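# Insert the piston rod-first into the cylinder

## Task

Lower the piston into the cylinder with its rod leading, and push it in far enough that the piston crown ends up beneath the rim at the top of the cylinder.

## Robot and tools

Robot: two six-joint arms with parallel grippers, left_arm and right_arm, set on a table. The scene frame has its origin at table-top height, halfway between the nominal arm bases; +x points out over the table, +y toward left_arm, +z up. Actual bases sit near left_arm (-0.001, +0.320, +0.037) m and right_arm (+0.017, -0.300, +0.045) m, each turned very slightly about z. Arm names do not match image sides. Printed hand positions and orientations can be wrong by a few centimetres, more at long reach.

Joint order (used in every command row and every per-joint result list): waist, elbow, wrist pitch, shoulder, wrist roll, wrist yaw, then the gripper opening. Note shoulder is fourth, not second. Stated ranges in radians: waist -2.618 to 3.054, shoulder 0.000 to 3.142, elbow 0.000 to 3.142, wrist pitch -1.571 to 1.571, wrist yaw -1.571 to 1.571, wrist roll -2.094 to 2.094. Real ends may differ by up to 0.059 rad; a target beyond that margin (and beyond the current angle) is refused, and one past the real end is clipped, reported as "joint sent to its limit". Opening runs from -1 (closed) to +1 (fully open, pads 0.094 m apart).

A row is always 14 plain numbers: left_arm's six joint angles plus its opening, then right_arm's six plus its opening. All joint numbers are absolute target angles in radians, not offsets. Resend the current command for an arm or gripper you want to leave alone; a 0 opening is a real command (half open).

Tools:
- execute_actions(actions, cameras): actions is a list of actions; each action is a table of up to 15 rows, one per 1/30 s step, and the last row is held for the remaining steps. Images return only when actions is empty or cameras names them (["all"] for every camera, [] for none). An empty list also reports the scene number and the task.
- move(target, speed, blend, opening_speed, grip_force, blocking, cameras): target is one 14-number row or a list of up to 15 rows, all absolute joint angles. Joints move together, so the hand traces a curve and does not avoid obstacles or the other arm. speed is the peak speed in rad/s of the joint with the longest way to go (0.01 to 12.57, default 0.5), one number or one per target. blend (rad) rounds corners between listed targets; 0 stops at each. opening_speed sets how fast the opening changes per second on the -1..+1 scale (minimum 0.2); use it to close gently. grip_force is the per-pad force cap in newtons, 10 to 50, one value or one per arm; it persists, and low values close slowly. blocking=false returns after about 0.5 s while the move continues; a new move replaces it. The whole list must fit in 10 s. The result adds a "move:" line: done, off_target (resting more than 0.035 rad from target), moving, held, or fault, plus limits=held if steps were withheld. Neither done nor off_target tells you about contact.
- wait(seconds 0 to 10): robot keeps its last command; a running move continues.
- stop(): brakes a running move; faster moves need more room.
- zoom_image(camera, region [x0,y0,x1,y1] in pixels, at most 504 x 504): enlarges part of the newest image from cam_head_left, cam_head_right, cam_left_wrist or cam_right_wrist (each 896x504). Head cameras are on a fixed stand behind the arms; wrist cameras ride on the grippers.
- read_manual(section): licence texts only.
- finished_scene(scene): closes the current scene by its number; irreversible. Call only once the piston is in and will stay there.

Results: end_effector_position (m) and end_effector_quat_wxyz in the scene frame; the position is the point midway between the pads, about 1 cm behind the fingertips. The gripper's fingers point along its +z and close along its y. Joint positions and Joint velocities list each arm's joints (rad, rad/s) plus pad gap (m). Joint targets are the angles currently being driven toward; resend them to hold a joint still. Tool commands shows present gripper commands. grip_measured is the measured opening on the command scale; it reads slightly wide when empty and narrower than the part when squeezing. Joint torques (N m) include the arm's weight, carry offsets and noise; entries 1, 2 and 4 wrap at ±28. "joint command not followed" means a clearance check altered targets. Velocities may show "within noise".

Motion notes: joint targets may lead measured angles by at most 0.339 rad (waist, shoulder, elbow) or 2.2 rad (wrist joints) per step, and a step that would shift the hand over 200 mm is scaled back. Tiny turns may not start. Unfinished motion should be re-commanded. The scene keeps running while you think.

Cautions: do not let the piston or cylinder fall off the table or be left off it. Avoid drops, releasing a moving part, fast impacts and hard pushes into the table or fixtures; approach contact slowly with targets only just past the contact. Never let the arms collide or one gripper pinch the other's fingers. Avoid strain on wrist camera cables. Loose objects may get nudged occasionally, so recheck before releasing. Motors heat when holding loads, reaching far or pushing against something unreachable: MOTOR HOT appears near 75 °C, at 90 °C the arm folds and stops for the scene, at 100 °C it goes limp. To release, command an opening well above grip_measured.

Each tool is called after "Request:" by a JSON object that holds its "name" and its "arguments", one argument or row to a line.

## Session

Request:
{"name": "execute_actions", "arguments": {
  "actions": []
}}

Scene clock: 0.00 s.
left_arm: end_effector_position=(+0.4118, +0.3366, +0.1065) grip_measured=+1.000 end_effector_quat_wxyz=(+0.570, -0.068, +0.810, +0.117) | right_arm: end_effector_position=(+0.4404, -0.3018, +0.1298) grip_measured=+1.000 end_effector_quat_wxyz=(+0.579, +0.009, +0.815, -0.007)
Joint names: [waist, elbow, wrist pitch, shoulder, wrist roll, wrist yaw]
Joint positions: left_arm=[-0.121 0.424 0.988 1.767 -0.021 -0.389 0.094] | right_arm=[0.034 0.445 0.91 1.692 0.009 0.027 0.094]
Joint velocities: within noise
Joint torques (N m): no reading
Motor temperatures (°C): left_arm=[28 27 30 27 26 27 25] | right_arm=[29 29 29 28 28 29 28]
Heat: left arm: 30 °C; right arm: 29 °C.
Joint targets: left_arm=[-0.121 0.430 0.987 1.761 -0.023 -0.391] | right_arm=[0.034 0.452 0.910 1.685 0.009 0.028]
Tool commands: left_gripper/opening=+1.0 right_gripper/opening=+1.0
camera_calibration:
cam_left_wrist: T_world_to_cam=[[0.256411, -0.949809, -0.179211, 0.234667], [-0.836871, -0.125384, -0.532846, 0.449659], [0.483632, 0.286604, -0.827018, -0.0864949], [0, 0, 0, 1]] pos_world=[0.357967, 0.304059, 0.210121]
cam_right_wrist: T_world_to_cam=[[-0.00354405, -0.998819, -0.0484668, -0.29386], [-0.846659, 0.0287877, -0.531356, 0.458383], [0.532123, 0.0391517, -0.845761, 0.0109776], [0, 0, 0, 1]] pos_world=[0.381211, -0.307138, 0.238606]

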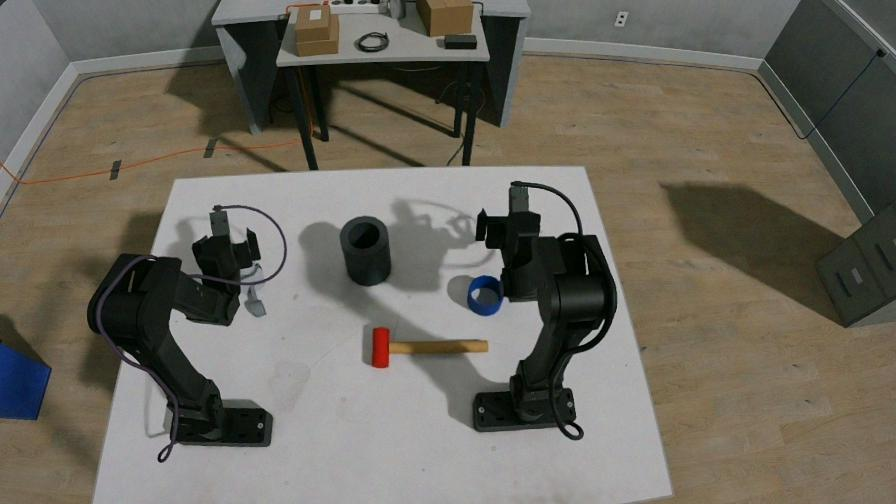

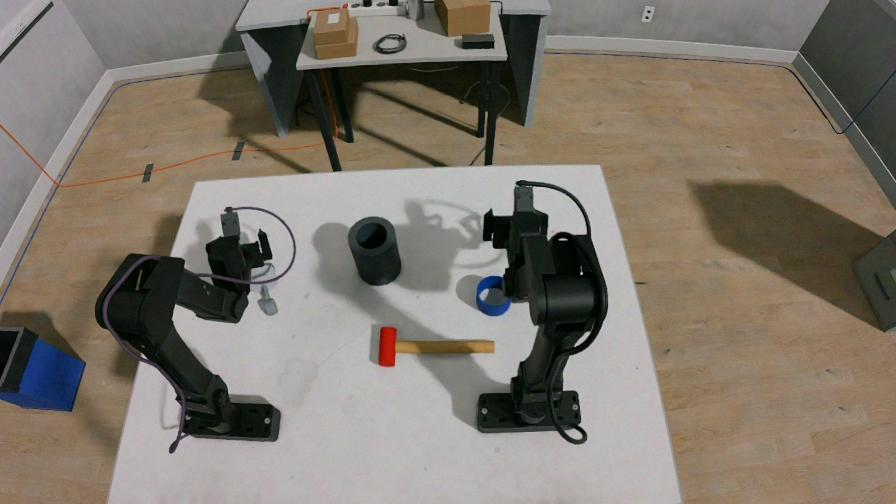

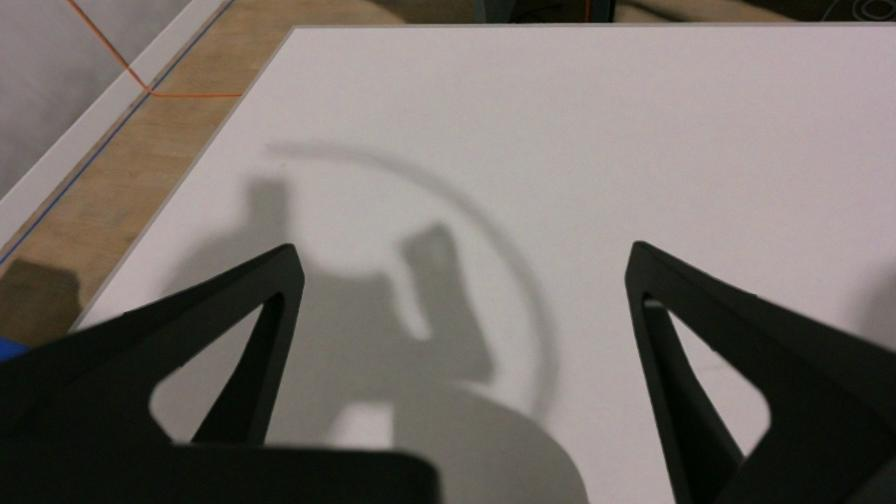

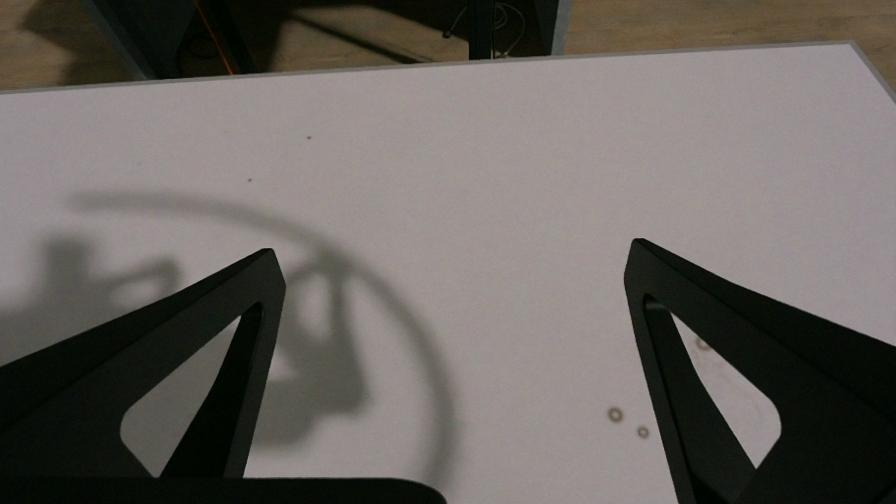

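Request:
{"name": "move", "arguments": {
  "target": [-0.172, 1.04, -0.709, 1.22, 0, 0, 1.0, 0.124, 0.745, -0.70, 0.93, 0, 0, 1.0],
  "speed": 0.9,
  "cameras": ["all"]
}}

Scene clock: 7.40 s.
left_arm: end_effector_position=(+0.3329, +0.2653, +0.2115) grip_measured=+1.000 end_effector_quat_wxyz=(+0.322, +0.074, +0.944, -0.022) | right_arm: end_effector_position=(+0.2839, -0.2768, +0.1801) grip_measured=+1.000 end_effector_quat_wxyz=(+0.318, -0.039, +0.947, +0.011)
Joint names: [waist, elbow, wrist pitch, shoulder, wrist roll, wrist yaw]
Joint positions: left_arm=[-0.166 1.016 -0.693 1.236 -0.009 -0.015 0.094] | right_arm=[0.117 0.714 -0.696 0.942 0.003 0.008 0.094]
Joint torques (N m): left_arm=[-0.57 8.61 0.86 -4.34 0.1 0.13] | right_arm=[0.76 8.51 1.32 -2.48 -0.01 -0.07]
Heat: left arm: 32 °C; right arm: 30 °C.
Joint targets: left_arm=[-0.172 1.040 -0.709 1.220 0.000 0.000] | right_arm=[0.124 0.745 -0.700 0.930 0.000 0.000]
move: done
camera_calibration:
cam_left_wrist: T_world_to_cam=[[-0.177313, -0.981498, -0.0722566, 0.336086], [-0.984154, 0.176761, 0.0140159, 0.28385], [-0.000984403, 0.0735968, -0.997288, 0.312705], [0, 0, 0, 1]] pos_world=[0.339252, 0.25668, 0.332163]
cam_right_wrist: T_world_to_cam=[[0.0710876, -0.996359, -0.047059, -0.287804], [-0.997003, -0.0724189, 0.0272144, 0.26591], [-0.0305233, 0.0449833, -0.998521, 0.324778], [0, 0, 0, 1]] pos_world=[0.295486, -0.282109, 0.303517]

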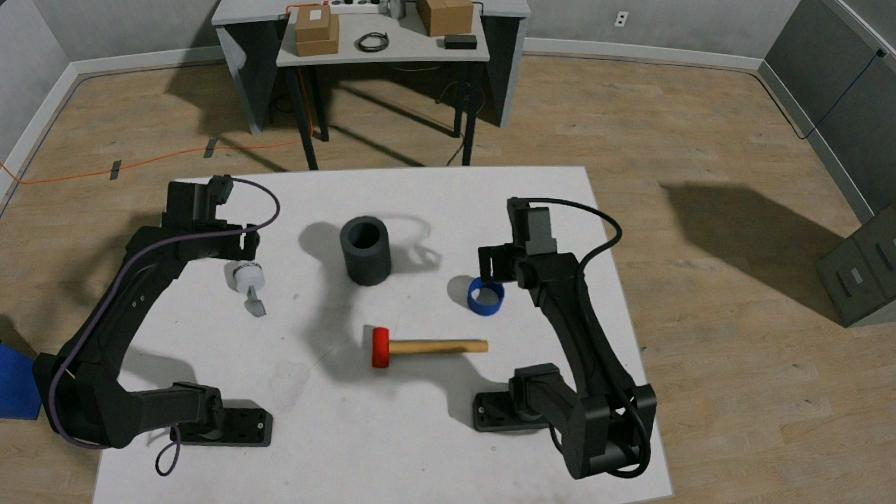

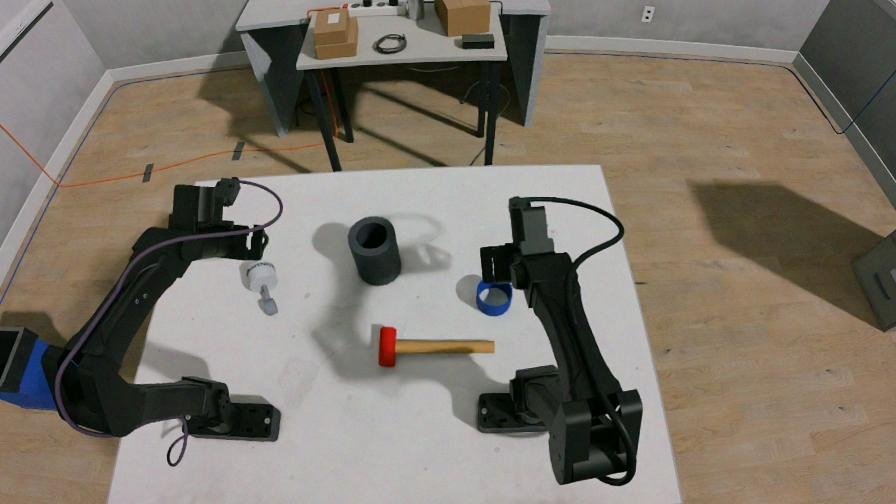

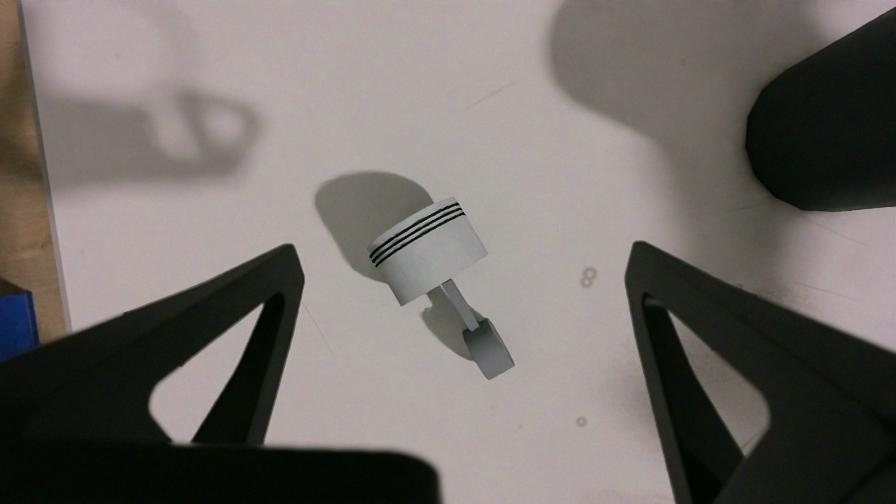

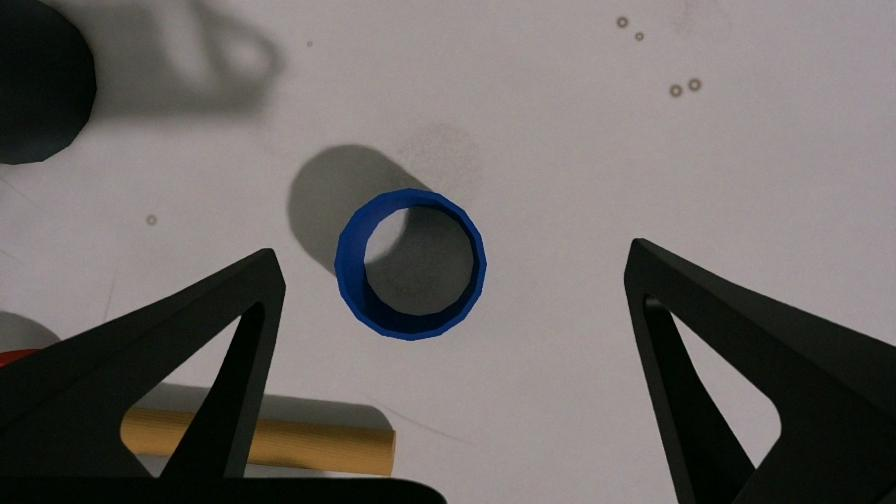

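Request:
{"name": "zoom_image", "arguments": {
  "camera": "cam_right_wrist",
  "region": [320, 175, 500, 355]
}}

Request:
{"name": "zoom_image", "arguments": {
  "camera": "cam_left_wrist",
  "region": [350, 180, 540, 390]
}}

Scaled by 2.800 from the camera's 896x504 image, which has a finer 1280x720 frame.

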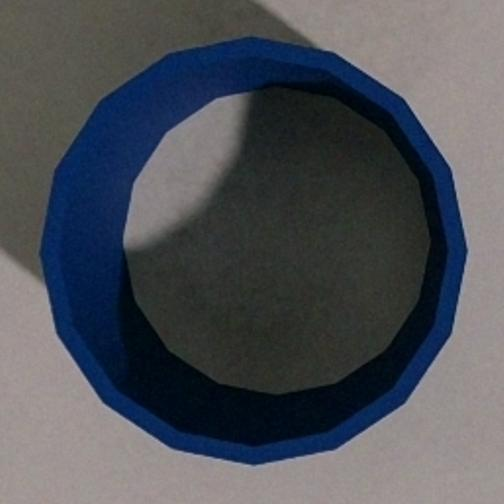

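Scaled by 2.400 from the camera's 896x504 image, which has a finer 1280x720 frame.

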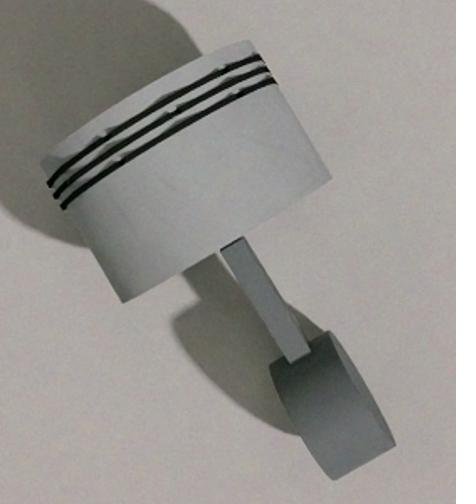

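Request:
{"name": "move", "arguments": {
  "target": [-0.038, 1.920, -1.520, 1.935, -0.396, 0, 1.0, 0.227, 0.311, -0.136, 1.074, 0, 0, 1.0],
  "speed": 0.8,
  "cameras": ["cam_left_wrist", "cam_right_wrist"]
}}

Scene clock: 21.33 s.
left_arm: end_effector_position=(+0.3650, +0.3051, +0.2064) grip_measured=+1.000 end_effector_quat_wxyz=(+0.020, -0.169, +0.985, +0.001) | right_arm: end_effector_position=(+0.2814, -0.2489, +0.0757) grip_measured=+1.000 end_effector_quat_wxyz=(+0.327, -0.088, +0.940, +0.029)
Joint names: [waist, elbow, wrist pitch, shoulder, wrist roll, wrist yaw]
Joint positions: left_arm=[-0.041 1.894 -1.505 1.921 -0.386 -0.01 0.094] | right_arm=[0.221 0.321 -0.15 1.072 0.003 0.006 0.094]
Joint torques (N m): left_arm=[0.27 7.72 -0.02 -7.2 -0.1 0.08] | right_arm=[0.68 4.92 1.59 -1.7 -0.03 -0.07]
Heat: left arm: 32 °C; right arm: 31 °C.
Joint targets: left_arm=[-0.038 1.920 -1.520 1.935 -0.396 0.000] | right_arm=[0.227 0.311 -0.136 1.074 0.000 0.000]
move: done
camera_calibration:
cam_left_wrist: T_world_to_cam=[[0.277959, -0.959957, -0.0349409, 0.200065], [-0.769453, -0.244278, 0.590144, 0.239568], [-0.575048, -0.13715, -0.806542, 0.539204], [0, 0, 0, 1]] pos_world=[0.438795, 0.324527, 0.300501]
cam_right_wrist: T_world_to_cam=[[0.175524, -0.983272, -0.0486629, -0.290634], [-0.984391, -0.175941, 0.00439823, 0.240657], [-0.0128865, 0.0471313, -0.998806, 0.214684], [0, 0, 0, 1]] pos_world=[0.29068, -0.253549, 0.199226]
Images, in order (width x height): cam_left_wrist 896x504, cam_right_wrist 896x504.

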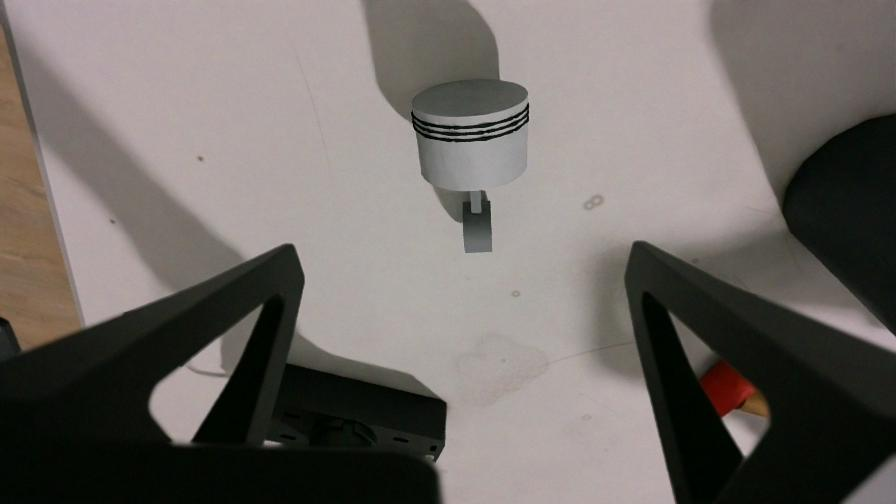

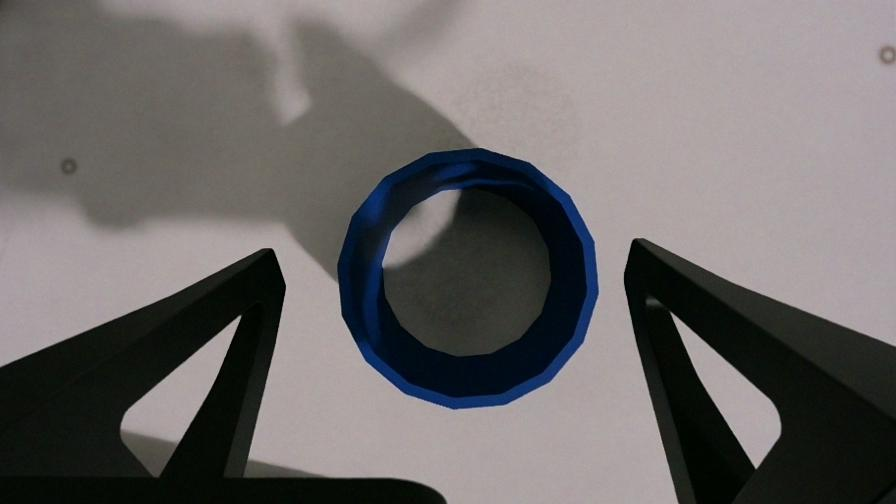

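Request:
{"name": "move", "arguments": {
  "target": [
    [-0.045, 1.511, -1.148, 1.938, -0.416, 0, 1.0, 0.204, 0.311, -0.136, 1.074, 0, 0, 1.0],
    [-0.045, 1.511, -1.148, 1.938, -0.416, 0, 1.0, 0.204, 0.221, 0.086, 1.203, 0, 0, 1.0]
  ],
  "speed": [0.5, 0.3],
  "cameras": ["cam_left_wrist", "cam_right_wrist"]
}}

Scene clock: 28.83 s.
left_arm: end_effector_position=(+0.3567, +0.3054, +0.1108) grip_measured=+1.000 end_effector_quat_wxyz=(-0.002, -0.179, +0.984, +0.005) | right_arm: end_effector_position=(+0.2819, -0.2513, +0.0466) grip_measured=+1.000 end_effector_quat_wxyz=(+0.331, -0.084, +0.940, +0.028)
Joint names: [waist, elbow, wrist pitch, shoulder, wrist roll, wrist yaw]
Joint positions: left_arm=[-0.041 1.516 -1.169 1.923 -0.407 -0.009 0.094] | right_arm=[0.211 0.233 0.072 1.199 0.003 0.006 0.094]
Joint torques (N m): left_arm=[-0.39 5.35 0.24 -7.24 -0.09 0.08] | right_arm=[-0.65 4.19 1.6 -1.94 -0.05 -0.06]
Heat: left arm: 32 °C; right arm: 31 °C.
Joint targets: left_arm=[-0.045 1.511 -1.148 1.938 -0.416 0.000] | right_arm=[0.204 0.221 0.086 1.203 0.000 0.000]
move: done
camera_calibration:
cam_left_wrist: T_world_to_cam=[[0.295855, -0.953982, -0.0488654, 0.192679], [-0.737547, -0.260643, 0.622969, 0.279672], [-0.607038, -0.148268, -0.780719, 0.469393], [0, 0, 0, 1]] pos_world=[0.434205, 0.326303, 0.201652]
cam_right_wrist: T_world_to_cam=[[0.166678, -0.984791, -0.0490308, -0.292433], [-0.985992, -0.166778, -0.00207607, 0.243988], [-0.00613278, 0.04869, -0.998795, 0.184182], [0, 0, 0, 1]] pos_world=[0.290442, -0.256261, 0.170129]
Images, in order (width x height): cam_left_wrist 896x504, cam_right_wrist 896x504.

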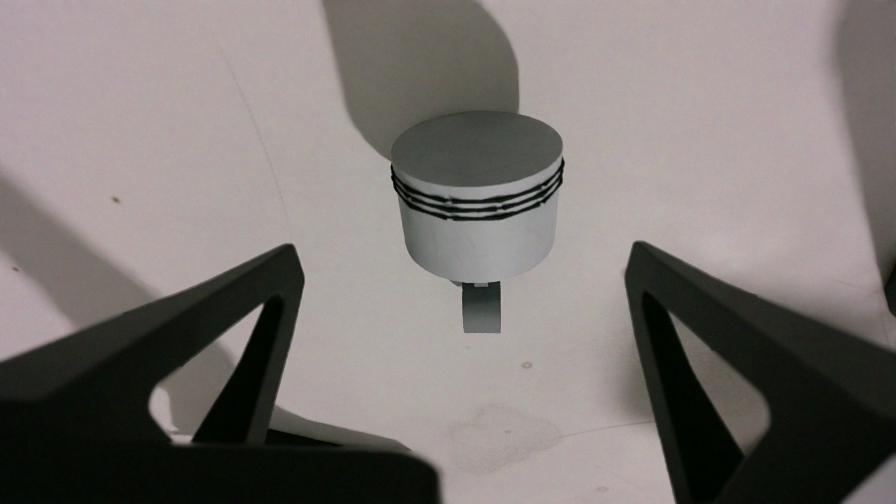

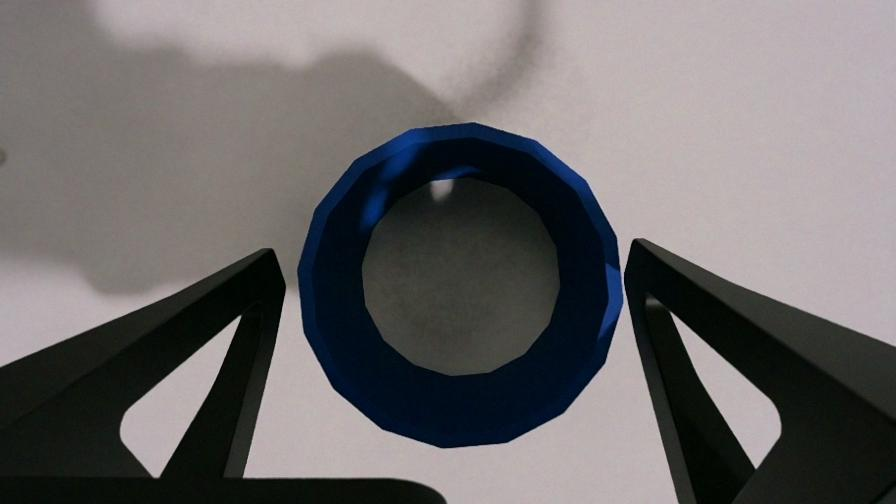

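Request:
{"name": "move", "arguments": {
  "target": [
    [-0.061, 1.511, -1.148, 1.938, -0.416, 0, 1.0, 0.204, 0.221, 0.086, 1.203, 0, 0, 0.55],
    [-0.061, 1.300, -0.860, 2.007, -0.416, 0, 1.0, 0.204, 0.221, 0.086, 1.203, 0, 0, 0.55]
  ],
  "speed": [0.3, 0.3],
  "grip_force": [50, 25],
  "cameras": ["cam_left_wrist", "cam_right_wrist"]
}}

Scene clock: 34.23 s.
left_arm: end_effector_position=(+0.3545, +0.3001, +0.0379) grip_measured=+1.000 end_effector_quat_wxyz=(+0.004, -0.172, +0.985, +0.004) | right_arm: end_effector_position=(+0.2822, -0.2517, +0.0467) grip_measured=+0.736 end_effector_quat_wxyz=(+0.331, -0.083, +0.940, +0.028)
Joint names: [waist, elbow, wrist pitch, shoulder, wrist roll, wrist yaw]
Joint positions: left_arm=[-0.056 1.306 -0.882 1.989 -0.407 -0.009 0.094] | right_arm=[0.209 0.233 0.073 1.199 0.003 0.006 0.082]
Joint torques (N m): left_arm=[-0.46 4.92 0.26 -7.23 -0.08 0.07] | right_arm=[-0.54 4.14 1.62 -1.85 -0.01 -0.07]
Heat: left arm: 31 °C; right arm: 31 °C.
Joint targets: left_arm=[-0.061 1.300 -0.860 2.007 -0.416 0.000] | right_arm=[0.204 0.221 0.086 1.203 0.000 0.000]
grip_force (N): 50, 25
move: done
camera_calibration:
cam_left_wrist: T_world_to_cam=[[0.282134, -0.958326, -0.0448553, 0.190717], [-0.747923, -0.248991, 0.615316, 0.32252], [-0.600842, -0.140053, -0.787003, 0.405892], [0, 0, 0, 1]] pos_world=[0.43129, 0.31992, 0.129541]
cam_right_wrist: T_world_to_cam=[[0.165222, -0.985038, -0.0490083, -0.292495], [-0.986242, -0.165284, -0.00281853, 0.244696], [-0.00532393, 0.0487997, -0.998794, 0.184196], [0, 0, 0, 1]] pos_world=[0.290636, -0.256663, 0.170329]
Images, in order (width x height): cam_left_wrist 896x504, cam_right_wrist 896x504.

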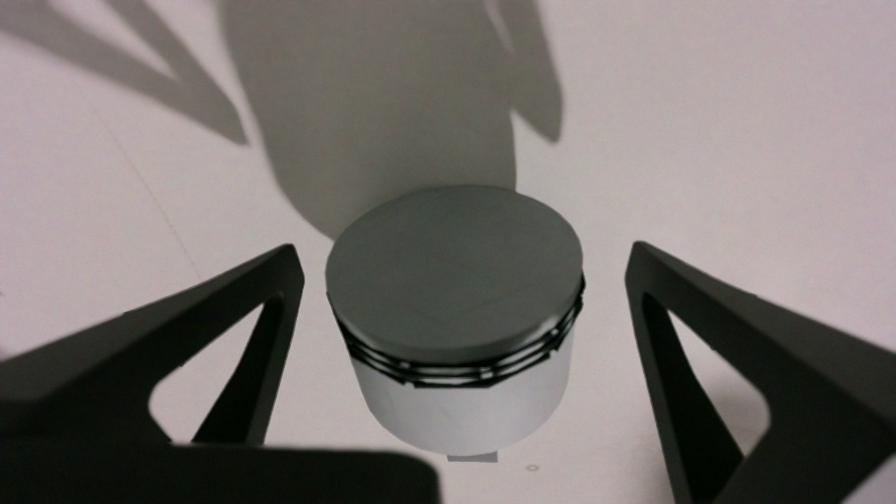

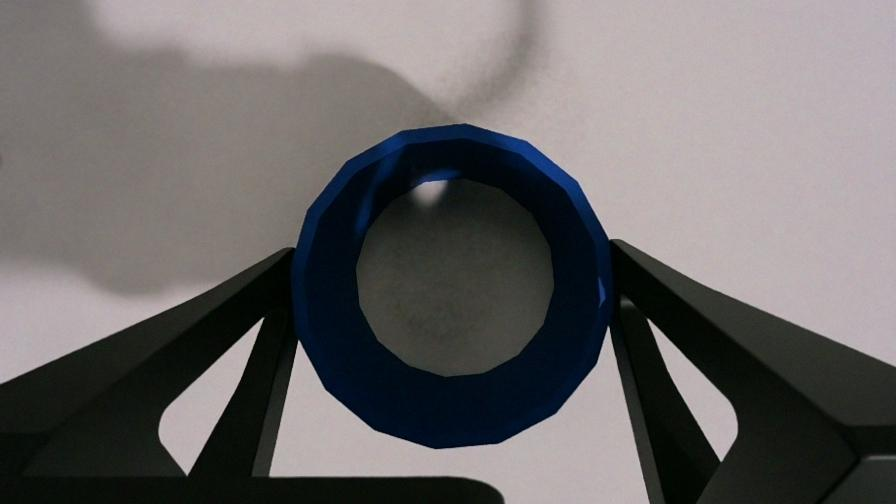

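Request:
{"name": "move", "arguments": {
  "target": [-0.061, 1.341, -0.860, 2.0145, -0.416, 0, 1.0, 0.204, 0.221, 0.086, 1.203, 0, 0, 0.55],
  "speed": 0.1,
  "cameras": ["cam_left_wrist"]
}}

Scene clock: 36.40 s.
left_arm: end_effector_position=(+0.3587, +0.2999, +0.0396) grip_measured=+1.000 end_effector_quat_wxyz=(+0.009, -0.172, +0.985, +0.003) | right_arm: end_effector_position=(+0.2822, -0.2517, +0.0467) grip_measured=+0.736 end_effector_quat_wxyz=(+0.331, -0.083, +0.940, +0.028)
Joint names: [waist, elbow, wrist pitch, shoulder, wrist roll, wrist yaw]
Joint positions: left_arm=[-0.056 1.317 -0.88 1.992 -0.407 -0.009 0.094] | right_arm=[0.209 0.233 0.073 1.199 0.003 0.006 0.082]
Joint torques (N m): left_arm=[-0.46 7.25 0.26 -6.91 -0.08 0.08] | right_arm=[-0.53 4.19 1.61 -1.94 -0.03 -0.07]
Heat: left arm: 31 °C; right arm: 31 °C.
Joint targets: left_arm=[-0.061 1.341 -0.860 2.015 -0.416 0.000] | right_arm=[0.204 0.221 0.086 1.203 0.000 0.000]
grip_force (N): 50, 25
move: done
camera_calibration:
cam_left_wrist: T_world_to_cam=[[0.282593, -0.958352, -0.0412528, 0.189062], [-0.754432, -0.248611, 0.607475, 0.327138], [-0.592431, -0.140546, -0.793267, 0.406997], [0, 0, 0, 1]] pos_world=[0.434494, 0.31972, 0.131929]
Images, in order (width x height): cam_left_wrist 896x504.

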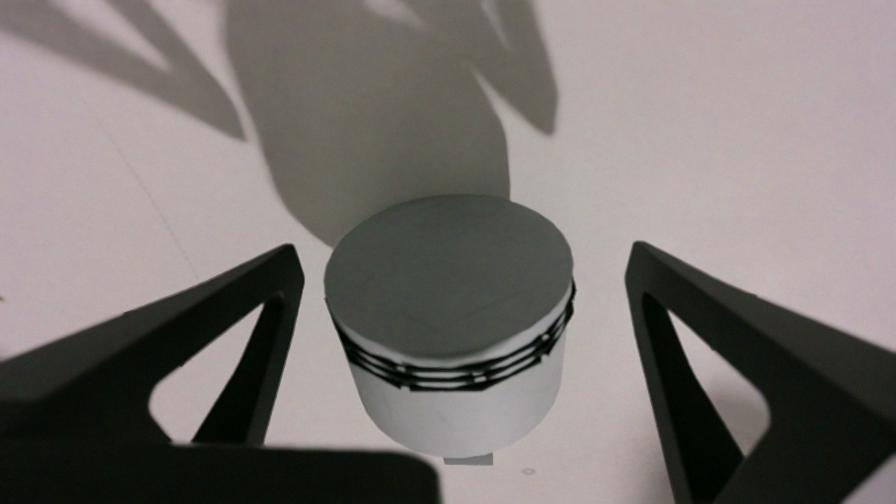

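Request:
{"name": "move", "arguments": {
  "target": [-0.039, 1.341, -0.860, 2.0145, -0.416, 0, 1.0, 0.204, 0.221, 0.086, 1.203, 0, 0, 0.55],
  "speed": 0.1,
  "cameras": ["cam_left_wrist"]
}}

Scene clock: 38.30 s.
left_arm: end_effector_position=(+0.3589, +0.3043, +0.0396) grip_measured=+1.000 end_effector_quat_wxyz=(+0.009, -0.178, +0.984, +0.003) | right_arm: end_effector_position=(+0.2822, -0.2517, +0.0467) grip_measured=+0.736 end_effector_quat_wxyz=(+0.331, -0.083, +0.940, +0.028)
Joint names: [waist, elbow, wrist pitch, shoulder, wrist roll, wrist yaw]
Joint positions: left_arm=[-0.044 1.317 -0.88 1.992 -0.407 -0.009 0.094] | right_arm=[0.209 0.233 0.073 1.199 0.003 0.006 0.082]
Joint torques (N m): left_arm=[0.44 7.27 0.26 -6.93 -0.09 0.07] | right_arm=[-0.58 4.15 1.61 -1.96 -0.03 -0.07]
Heat: left arm: 31 °C; right arm: 31 °C.
Joint targets: left_arm=[-0.039 1.341 -0.860 2.015 -0.416 0.000] | right_arm=[0.204 0.221 0.086 1.203 0.000 0.000]
grip_force (N): 50, 25
move: done
camera_calibration:
cam_left_wrist: T_world_to_cam=[[0.29423, -0.954845, -0.0412278, 0.187923], [-0.751367, -0.257758, 0.607461, 0.330107], [-0.590658, -0.147756, -0.793279, 0.409324], [0, 0, 0, 1]] pos_world=[0.43451, 0.325005, 0.131929]
Images, in order (width x height): cam_left_wrist 896x504.

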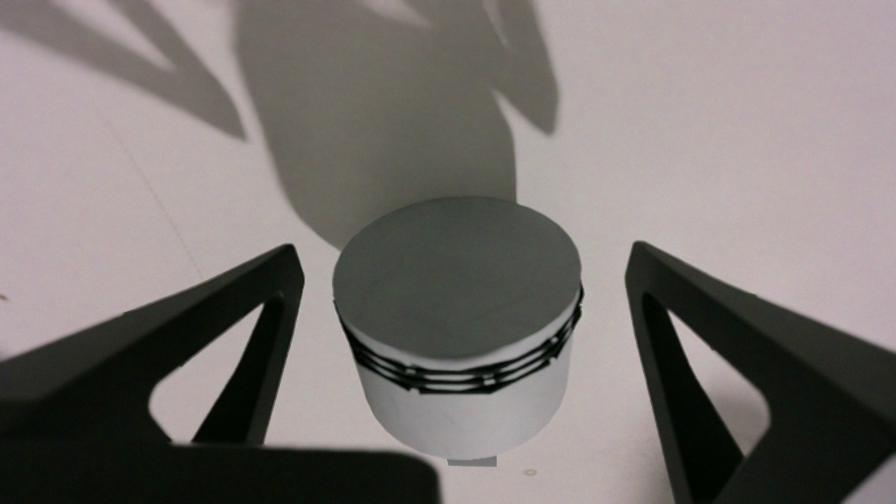

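Request:
{"name": "move", "arguments": {
  "target": [
    [-0.039, 1.341, -0.860, 2.0145, -0.416, 0, 0.15, 0.204, 0.888, -0.805, 0.908, 0, 0, 0.55],
    [-0.039, 1.341, -0.860, 2.0145, -0.416, 0, 0.15, 0.682, 1.448, -0.548, 1.71, 0, 0, 0.55]
  ],
  "speed": [0.5, 0.6],
  "blend": [0.05, 0],
  "opening_speed": 0.5,
  "cameras": ["cam_left_wrist", "cam_right_wrist"]
}}

Request:
{"name": "zoom_image", "arguments": {
  "camera": "cam_right_wrist",
  "region": [280, 110, 640, 470]
}}

Scene clock: 44.67 s.
left_arm: end_effector_position=(+0.3589, +0.3043, +0.0396) grip_measured=+0.423 end_effector_quat_wxyz=(+0.009, -0.178, +0.984, +0.003) | right_arm: end_effector_position=(+0.3851, -0.0152, +0.2130) grip_measured=+0.736 end_effector_quat_wxyz=(+0.314, -0.303, +0.893, +0.108)
Joint names: [waist, elbow, wrist pitch, shoulder, wrist roll, wrist yaw]
Joint positions: left_arm=[-0.044 1.317 -0.88 1.992 -0.407 -0.009 0.067] | right_arm=[0.684 1.404 -0.586 1.711 0.003 -0.001 0.082]
Joint torques (N m): left_arm=[0.44 7.27 0.26 -6.94 -0.08 0.07] | right_arm=[-0.29 9.55 1.91 -8.69 0 0.03]
Heat: left arm: 31 °C; right arm: 31 °C.
Joint targets: left_arm=[-0.039 1.341 -0.860 2.015 -0.416 0.000] | right_arm=[0.682 1.448 -0.548 1.710 0.000 0.000]
grip_force (N): 50, 25
move: off_target (right_arm); blend cut to 0 rad at target 1; right_arm: the elbow is farthest, 0.044 rad from its target
camera_calibration:
cam_left_wrist: T_world_to_cam=[[0.294597, -0.954731, -0.0412435, 0.187824], [-0.751289, -0.258062, 0.607428, 0.330203], [-0.590574, -0.147961, -0.793303, 0.409373], [0, 0, 0, 1]] pos_world=[0.43451, 0.325105, 0.131929]
cam_right_wrist: T_world_to_cam=[[0.60119, -0.797283, -0.0539509, -0.232343], [-0.798556, -0.60191, -0.00353451, 0.306941], [-0.0296556, 0.0452077, -0.998537, 0.348581], [0, 0, 0, 1]] pos_world=[0.39513, -0.0162509, 0.336621]
Images, in order (width x height): cam_left_wrist 896x504, cam_right_wrist 896x504.

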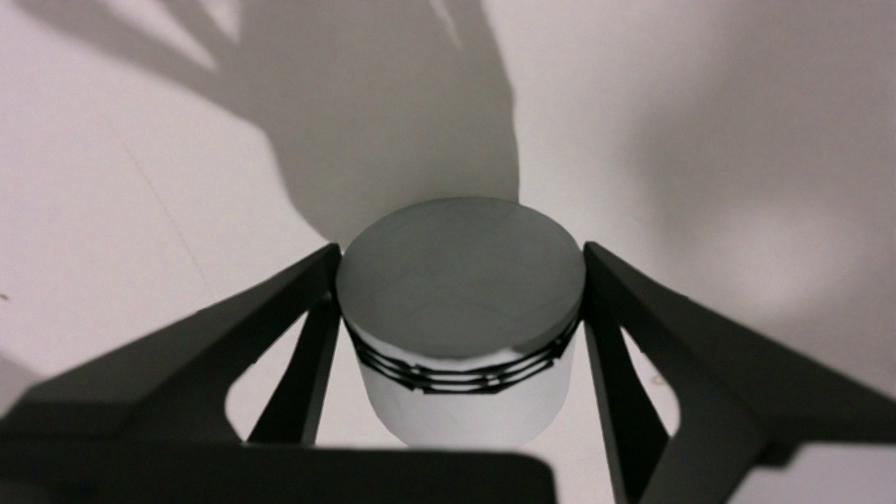

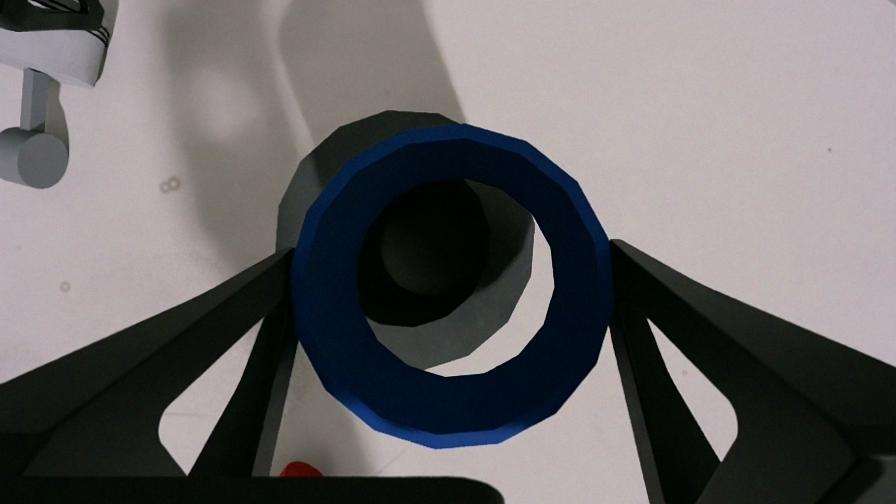

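Scaled by 1.400 from the camera's 896x504 image, which has a finer 1280x720 frame.

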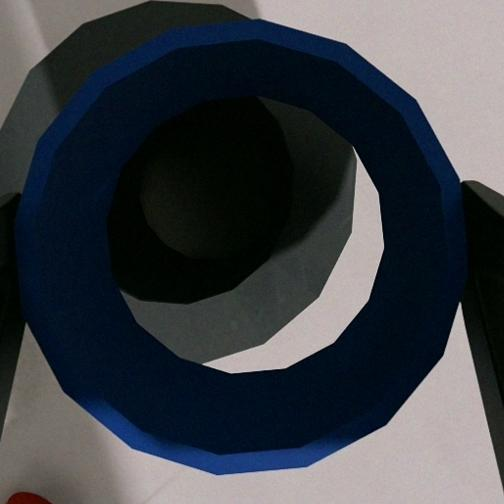

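Request:
{"name": "move", "arguments": {
  "target": [
    [-0.039, 1.68, -1.270, 1.860, -0.416, 0, 0.15, 0.726, 1.463, -0.504, 1.768, 0, 0, 0.55],
    [-0.20, 1.05, -0.060, 1.20, 0, 0, 0.15, 0.726, 1.463, -0.504, 1.768, 0, 0, 0.55]
  ],
  "speed": [0.3, 0.6],
  "blend": [0.05, 0],
  "cameras": ["cam_left_wrist", "cam_right_wrist", "cam_head_left"]
}}

Request:
{"name": "zoom_image", "arguments": {
  "camera": "cam_right_wrist",
  "region": [340, 160, 580, 400]
}}

Scene clock: 52.53 s.
left_arm: end_effector_position=(+0.4122, +0.2379, +0.3234) grip_measured=+0.419 end_effector_quat_wxyz=(+0.561, +0.077, +0.822, -0.056) | right_arm: end_effector_position=(+0.3852, +0.0061, +0.2027) grip_measured=+0.736 end_effector_quat_wxyz=(+0.315, -0.318, +0.887, +0.115)
Joint names: [waist, elbow, wrist pitch, shoulder, wrist roll, wrist yaw]
Joint positions: left_arm=[-0.195 1.042 -0.169 1.247 -0.009 -0.008 0.067] | right_arm=[0.72 1.418 -0.543 1.761 0.003 -0.001 0.082]
Joint torques (N m): left_arm=[-0.46 7.76 2.44 -7.19 0.1 0.07] | right_arm=[0.61 9.72 1.93 -8.35 0.01 0]
Heat: left arm: 32 °C; right arm: 32 °C.
Joint targets: left_arm=[-0.200 1.050 -0.060 1.200 0.000 0.000] | right_arm=[0.726 1.463 -0.504 1.768 0.000 0.000]
grip_force (N): 50, 25
move: off_target (left_arm, right_arm); left_arm: the wrist pitch is farthest, 0.109 rad from its target; right_arm: the elbow is farthest, 0.045 rad from its target
camera_calibration:
cam_left_wrist: T_world_to_cam=[[-0.174337, -0.982632, -0.0635624, 0.327647], [-0.845097, 0.182441, -0.502519, 0.473381], [0.505388, -0.0338911, -0.862226, 0.199605], [0, 0, 0, 1]] pos_world=[0.356296, 0.242357, 0.430814]
cam_right_wrist: T_world_to_cam=[[0.629028, -0.775508, -0.0539669, -0.226905], [-0.77694, -0.629495, -0.00997882, 0.31303], [-0.0262333, 0.048206, -0.998493, 0.336052], [0, 0, 0, 1]] pos_world=[0.394751, 0.0048852, 0.326424]
Images, in order (width x height): cam_head_left 896x504, cam_left_wrist 896x504, cam_right_wrist 896x504.

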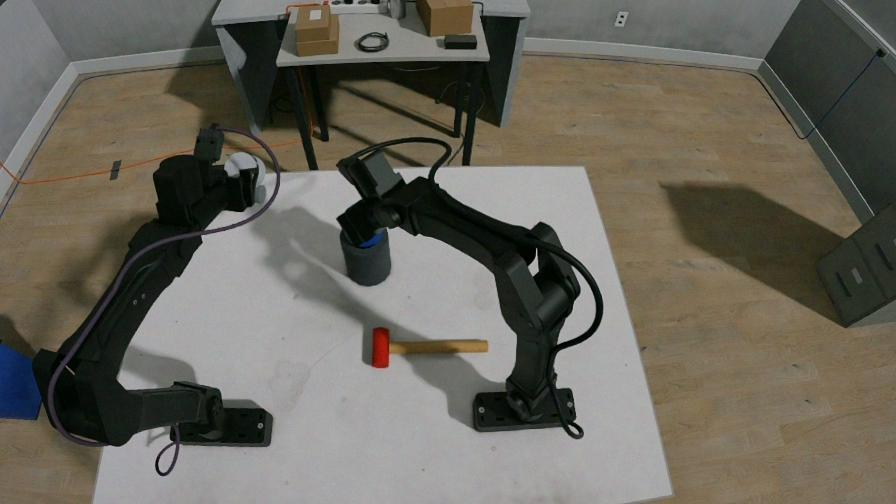

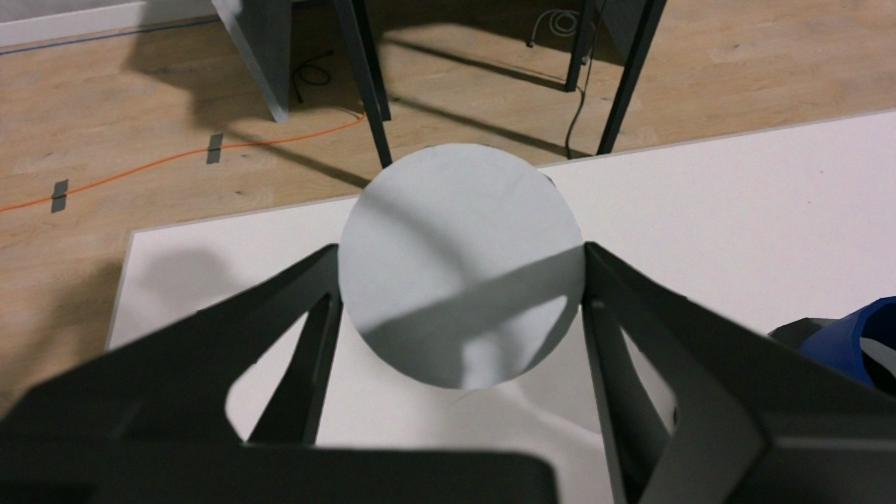

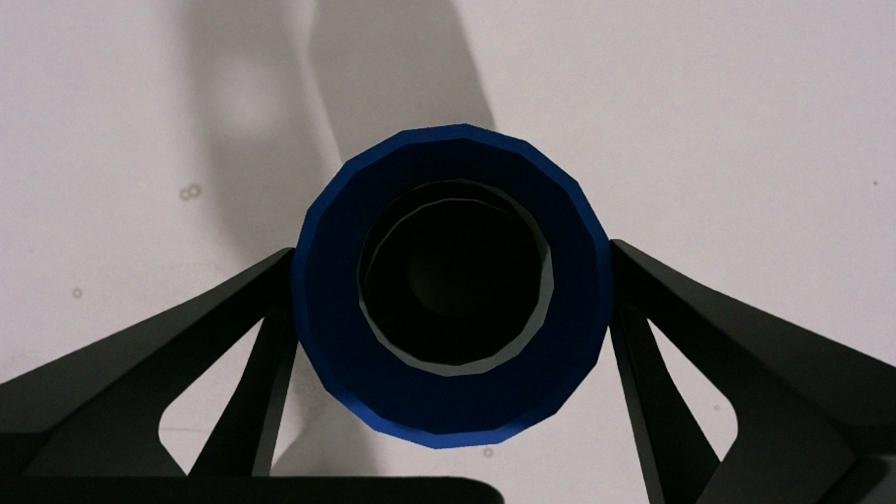

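Scaled by 2.100 from the camera's 896x504 image, which has a finer 1280x720 frame.

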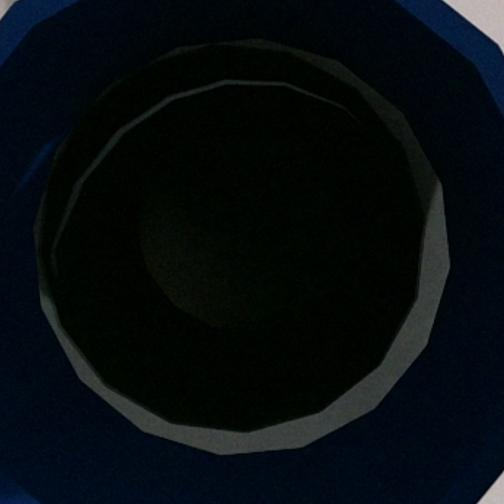

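Request:
{"name": "move", "arguments": {
  "target": [-0.20, 1.050, -0.060, 1.20, 0, 0, 0.15, 0.7296, 1.388, -0.4756, 1.772, 0, 0, 0.55],
  "speed": 0.15,
  "cameras": ["cam_right_wrist"]
}}

Request:
{"name": "zoom_image", "arguments": {
  "camera": "cam_right_wrist",
  "region": [340, 160, 580, 400]
}}

Scene clock: 55.23 s.
left_arm: end_effector_position=(+0.4122, +0.2379, +0.3235) grip_measured=+0.419 end_effector_quat_wxyz=(+0.561, +0.077, +0.822, -0.055) | right_arm: end_effector_position=(+0.3845, +0.0077, +0.1946) grip_measured=+0.736 end_effector_quat_wxyz=(+0.315, -0.320, +0.886, +0.115)
Joint names: [waist, elbow, wrist pitch, shoulder, wrist roll, wrist yaw]
Joint positions: left_arm=[-0.195 1.042 -0.168 1.247 -0.008 -0.008 0.067] | right_arm=[0.723 1.394 -0.515 1.767 0.003 -0.001 0.082]
Joint torques (N m): left_arm=[-0.46 7.76 2.44 -7.19 0.09 0.07] | right_arm=[0.75 5.78 1.9 -8.72 -0.02 0.03]
Heat: left arm: 33 °C; right arm: 32 °C.
Joint targets: left_arm=[-0.200 1.050 -0.060 1.200 0.000 0.000] | right_arm=[0.729 1.388 -0.476 1.772 0.000 0.000]
grip_force (N): 50, 25
move: off_target (left_arm, right_arm); left_arm: the wrist pitch is farthest, 0.108 rad from its target; right_arm: the wrist pitch is farthest, 0.039 rad from its target
camera_calibration:
cam_right_wrist: T_world_to_cam=[[0.631658, -0.773367, -0.053962, -0.226639], [-0.774758, -0.632201, -0.00850121, 0.312174], [-0.0275403, 0.0471773, -0.998507, 0.328289], [0, 0, 0, 1]] pos_world=[0.394059, 0.00659365, 0.318223]
Images, in order (width x height): cam_right_wrist 896x504.

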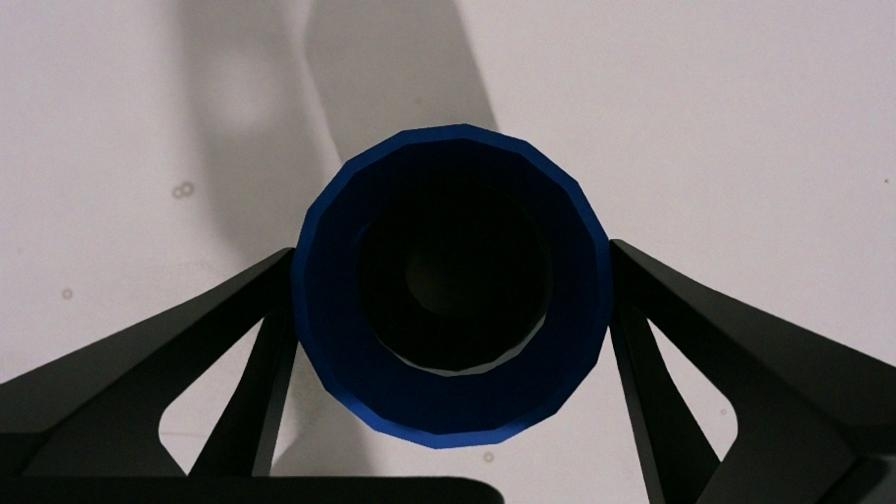

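Scaled by 2.100 from the camera's 896x504 image, which has a finer 1280x720 frame.

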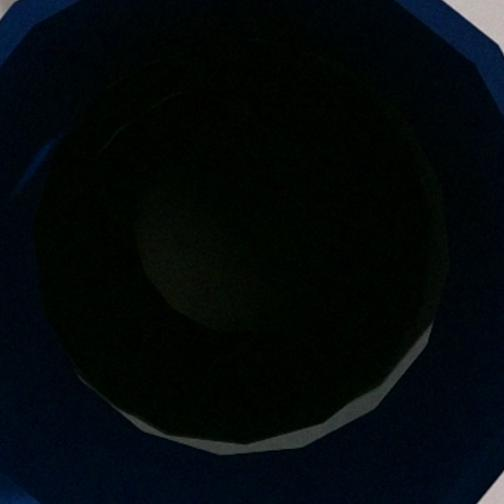

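Request:
{"name": "move", "arguments": {
  "target": [-0.20, 1.050, -0.060, 1.20, 0, 0, 0.15, 0.7306, 1.3695, -0.4556, 1.774, 0, 0, 0.55],
  "speed": 0.1,
  "cameras": ["cam_right_wrist"]
}}

Request:
{"name": "zoom_image", "arguments": {
  "camera": "cam_right_wrist",
  "region": [340, 160, 580, 400]
}}

Scene clock: 57.30 s.
left_arm: end_effector_position=(+0.4122, +0.2379, +0.3235) grip_measured=+0.419 end_effector_quat_wxyz=(+0.561, +0.077, +0.822, -0.055) | right_arm: end_effector_position=(+0.3844, +0.0076, +0.1909) grip_measured=+0.736 end_effector_quat_wxyz=(+0.316, -0.320, +0.886, +0.115)
Joint names: [waist, elbow, wrist pitch, shoulder, wrist roll, wrist yaw]
Joint positions: left_arm=[-0.195 1.042 -0.168 1.247 -0.008 -0.008 0.067] | right_arm=[0.723 1.377 -0.495 1.767 0.003 -0.001 0.082]
Joint torques (N m): left_arm=[-0.46 7.75 2.45 -7.19 0.09 0.07] | right_arm=[0.77 5.6 1.93 -8.5 -0.03 0.02]
Heat: left arm: 34 °C; right arm: 32 °C.
Joint targets: left_arm=[-0.200 1.050 -0.060 1.200 0.000 0.000] | right_arm=[0.730 1.370 -0.456 1.774 0.000 0.000]
grip_force (N): 50, 25
move: off_target (left_arm, right_arm); left_arm: the wrist pitch is farthest, 0.108 rad from its target; right_arm: the wrist pitch is farthest, 0.040 rad from its target
camera_calibration:
cam_right_wrist: T_world_to_cam=[[0.631772, -0.773275, -0.0539481, -0.226931], [-0.774737, -0.632185, -0.0112055, 0.312553], [-0.0254402, 0.0488749, -0.998481, 0.323756], [0, 0, 0, 1]] pos_world=[0.393751, 0.00628749, 0.314524]
Images, in order (width x height): cam_right_wrist 896x504.

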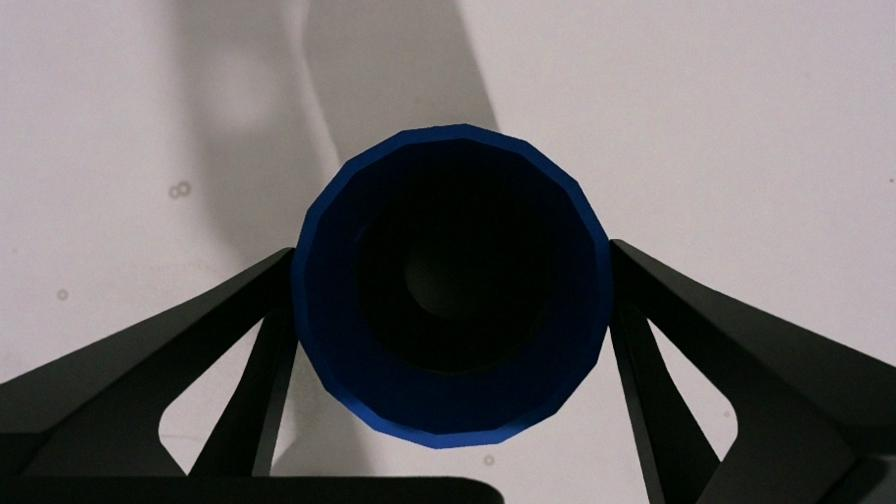

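Scaled by 2.100 from the camera's 896x504 image, which has a finer 1280x720 frame.

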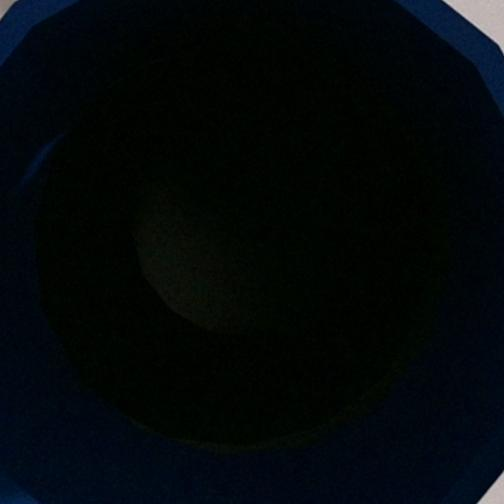

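Request:
{"name": "move", "arguments": {
  "target": [-0.20, 1.050, -0.060, 1.20, 0, 0, 0.15, 0.7312, 1.3605, -0.4466, 1.776, 0, 0, 0.55],
  "speed": 0.08,
  "cameras": []
}}

Scene clock: 58.40 s.
left_arm: end_effector_position=(+0.4122, +0.2379, +0.3235) grip_measured=+0.419 end_effector_quat_wxyz=(+0.561, +0.077, +0.822, -0.055) | right_arm: end_effector_position=(+0.3841, +0.0073, +0.1885) grip_measured=+0.736 end_effector_quat_wxyz=(+0.316, -0.320, +0.886, +0.115)
Joint names: [waist, elbow, wrist pitch, shoulder, wrist roll, wrist yaw]
Joint positions: left_arm=[-0.195 1.042 -0.168 1.247 -0.008 -0.008 0.067] | right_arm=[0.723 1.368 -0.487 1.767 0.003 -0.001 0.082]
Joint torques (N m): left_arm=[-0.46 7.75 2.45 -7.19 0.09 0.06] | right_arm=[0.76 5.57 1.91 -8.2 -0.02 -0.01]
Heat: left arm: 34 °C; right arm: 32 °C.
Joint targets: left_arm=[-0.200 1.050 -0.060 1.200 0.000 0.000] | right_arm=[0.731 1.361 -0.447 1.776 0.000 0.000]
grip_force (N): 50, 25
move: off_target (left_arm, right_arm); left_arm: the wrist pitch is farthest, 0.108 rad from its target; right_arm: the wrist pitch is farthest, 0.040 rad from its target
No camera images: "cameras" was empty.

Request:
{"name": "move", "arguments": {
  "target": [-0.20, 1.050, -0.060, 1.20, 0, 0, 0.15, 0.7315, 1.3525, -0.4386, 1.776, 0, 0, 0.55],
  "speed": 0.08,
  "cameras": []
}}

Scene clock: 59.60 s.
left_arm: end_effector_position=(+0.4122, +0.2379, +0.3235) grip_measured=+0.419 end_effector_quat_wxyz=(+0.561, +0.077, +0.822, -0.055) | right_arm: end_effector_position=(+0.3849, +0.0080, +0.1882) grip_measured=+0.736 end_effector_quat_wxyz=(+0.319, -0.320, +0.885, +0.116)
Joint names: [waist, elbow, wrist pitch, shoulder, wrist roll, wrist yaw]
Joint positions: left_arm=[-0.195 1.042 -0.168 1.247 -0.008 -0.008 0.067] | right_arm=[0.723 1.362 -0.474 1.767 0.002 -0.001 0.082]
Joint torques (N m): left_arm=[-0.46 7.75 2.44 -7.17 0.09 0.07] | right_arm=[0.83 5.49 1.88 -8.29 -0.01 0]
Motor temperatures (°C): left_arm=[28 30 35 30 26 27 26] | right_arm=[29 31 32 29 28 29 28]
Heat: left arm: 35 °C; right arm: 32 °C.
Joint targets: left_arm=[-0.200 1.050 -0.060 1.200 0.000 0.000] | right_arm=[0.731 1.352 -0.439 1.776 0.000 0.000]
grip_force (N): 50, 25
move: off_target (left_arm); left_arm: the wrist pitch is farthest, 0.108 rad from its target
No camera images: "cameras" was empty.


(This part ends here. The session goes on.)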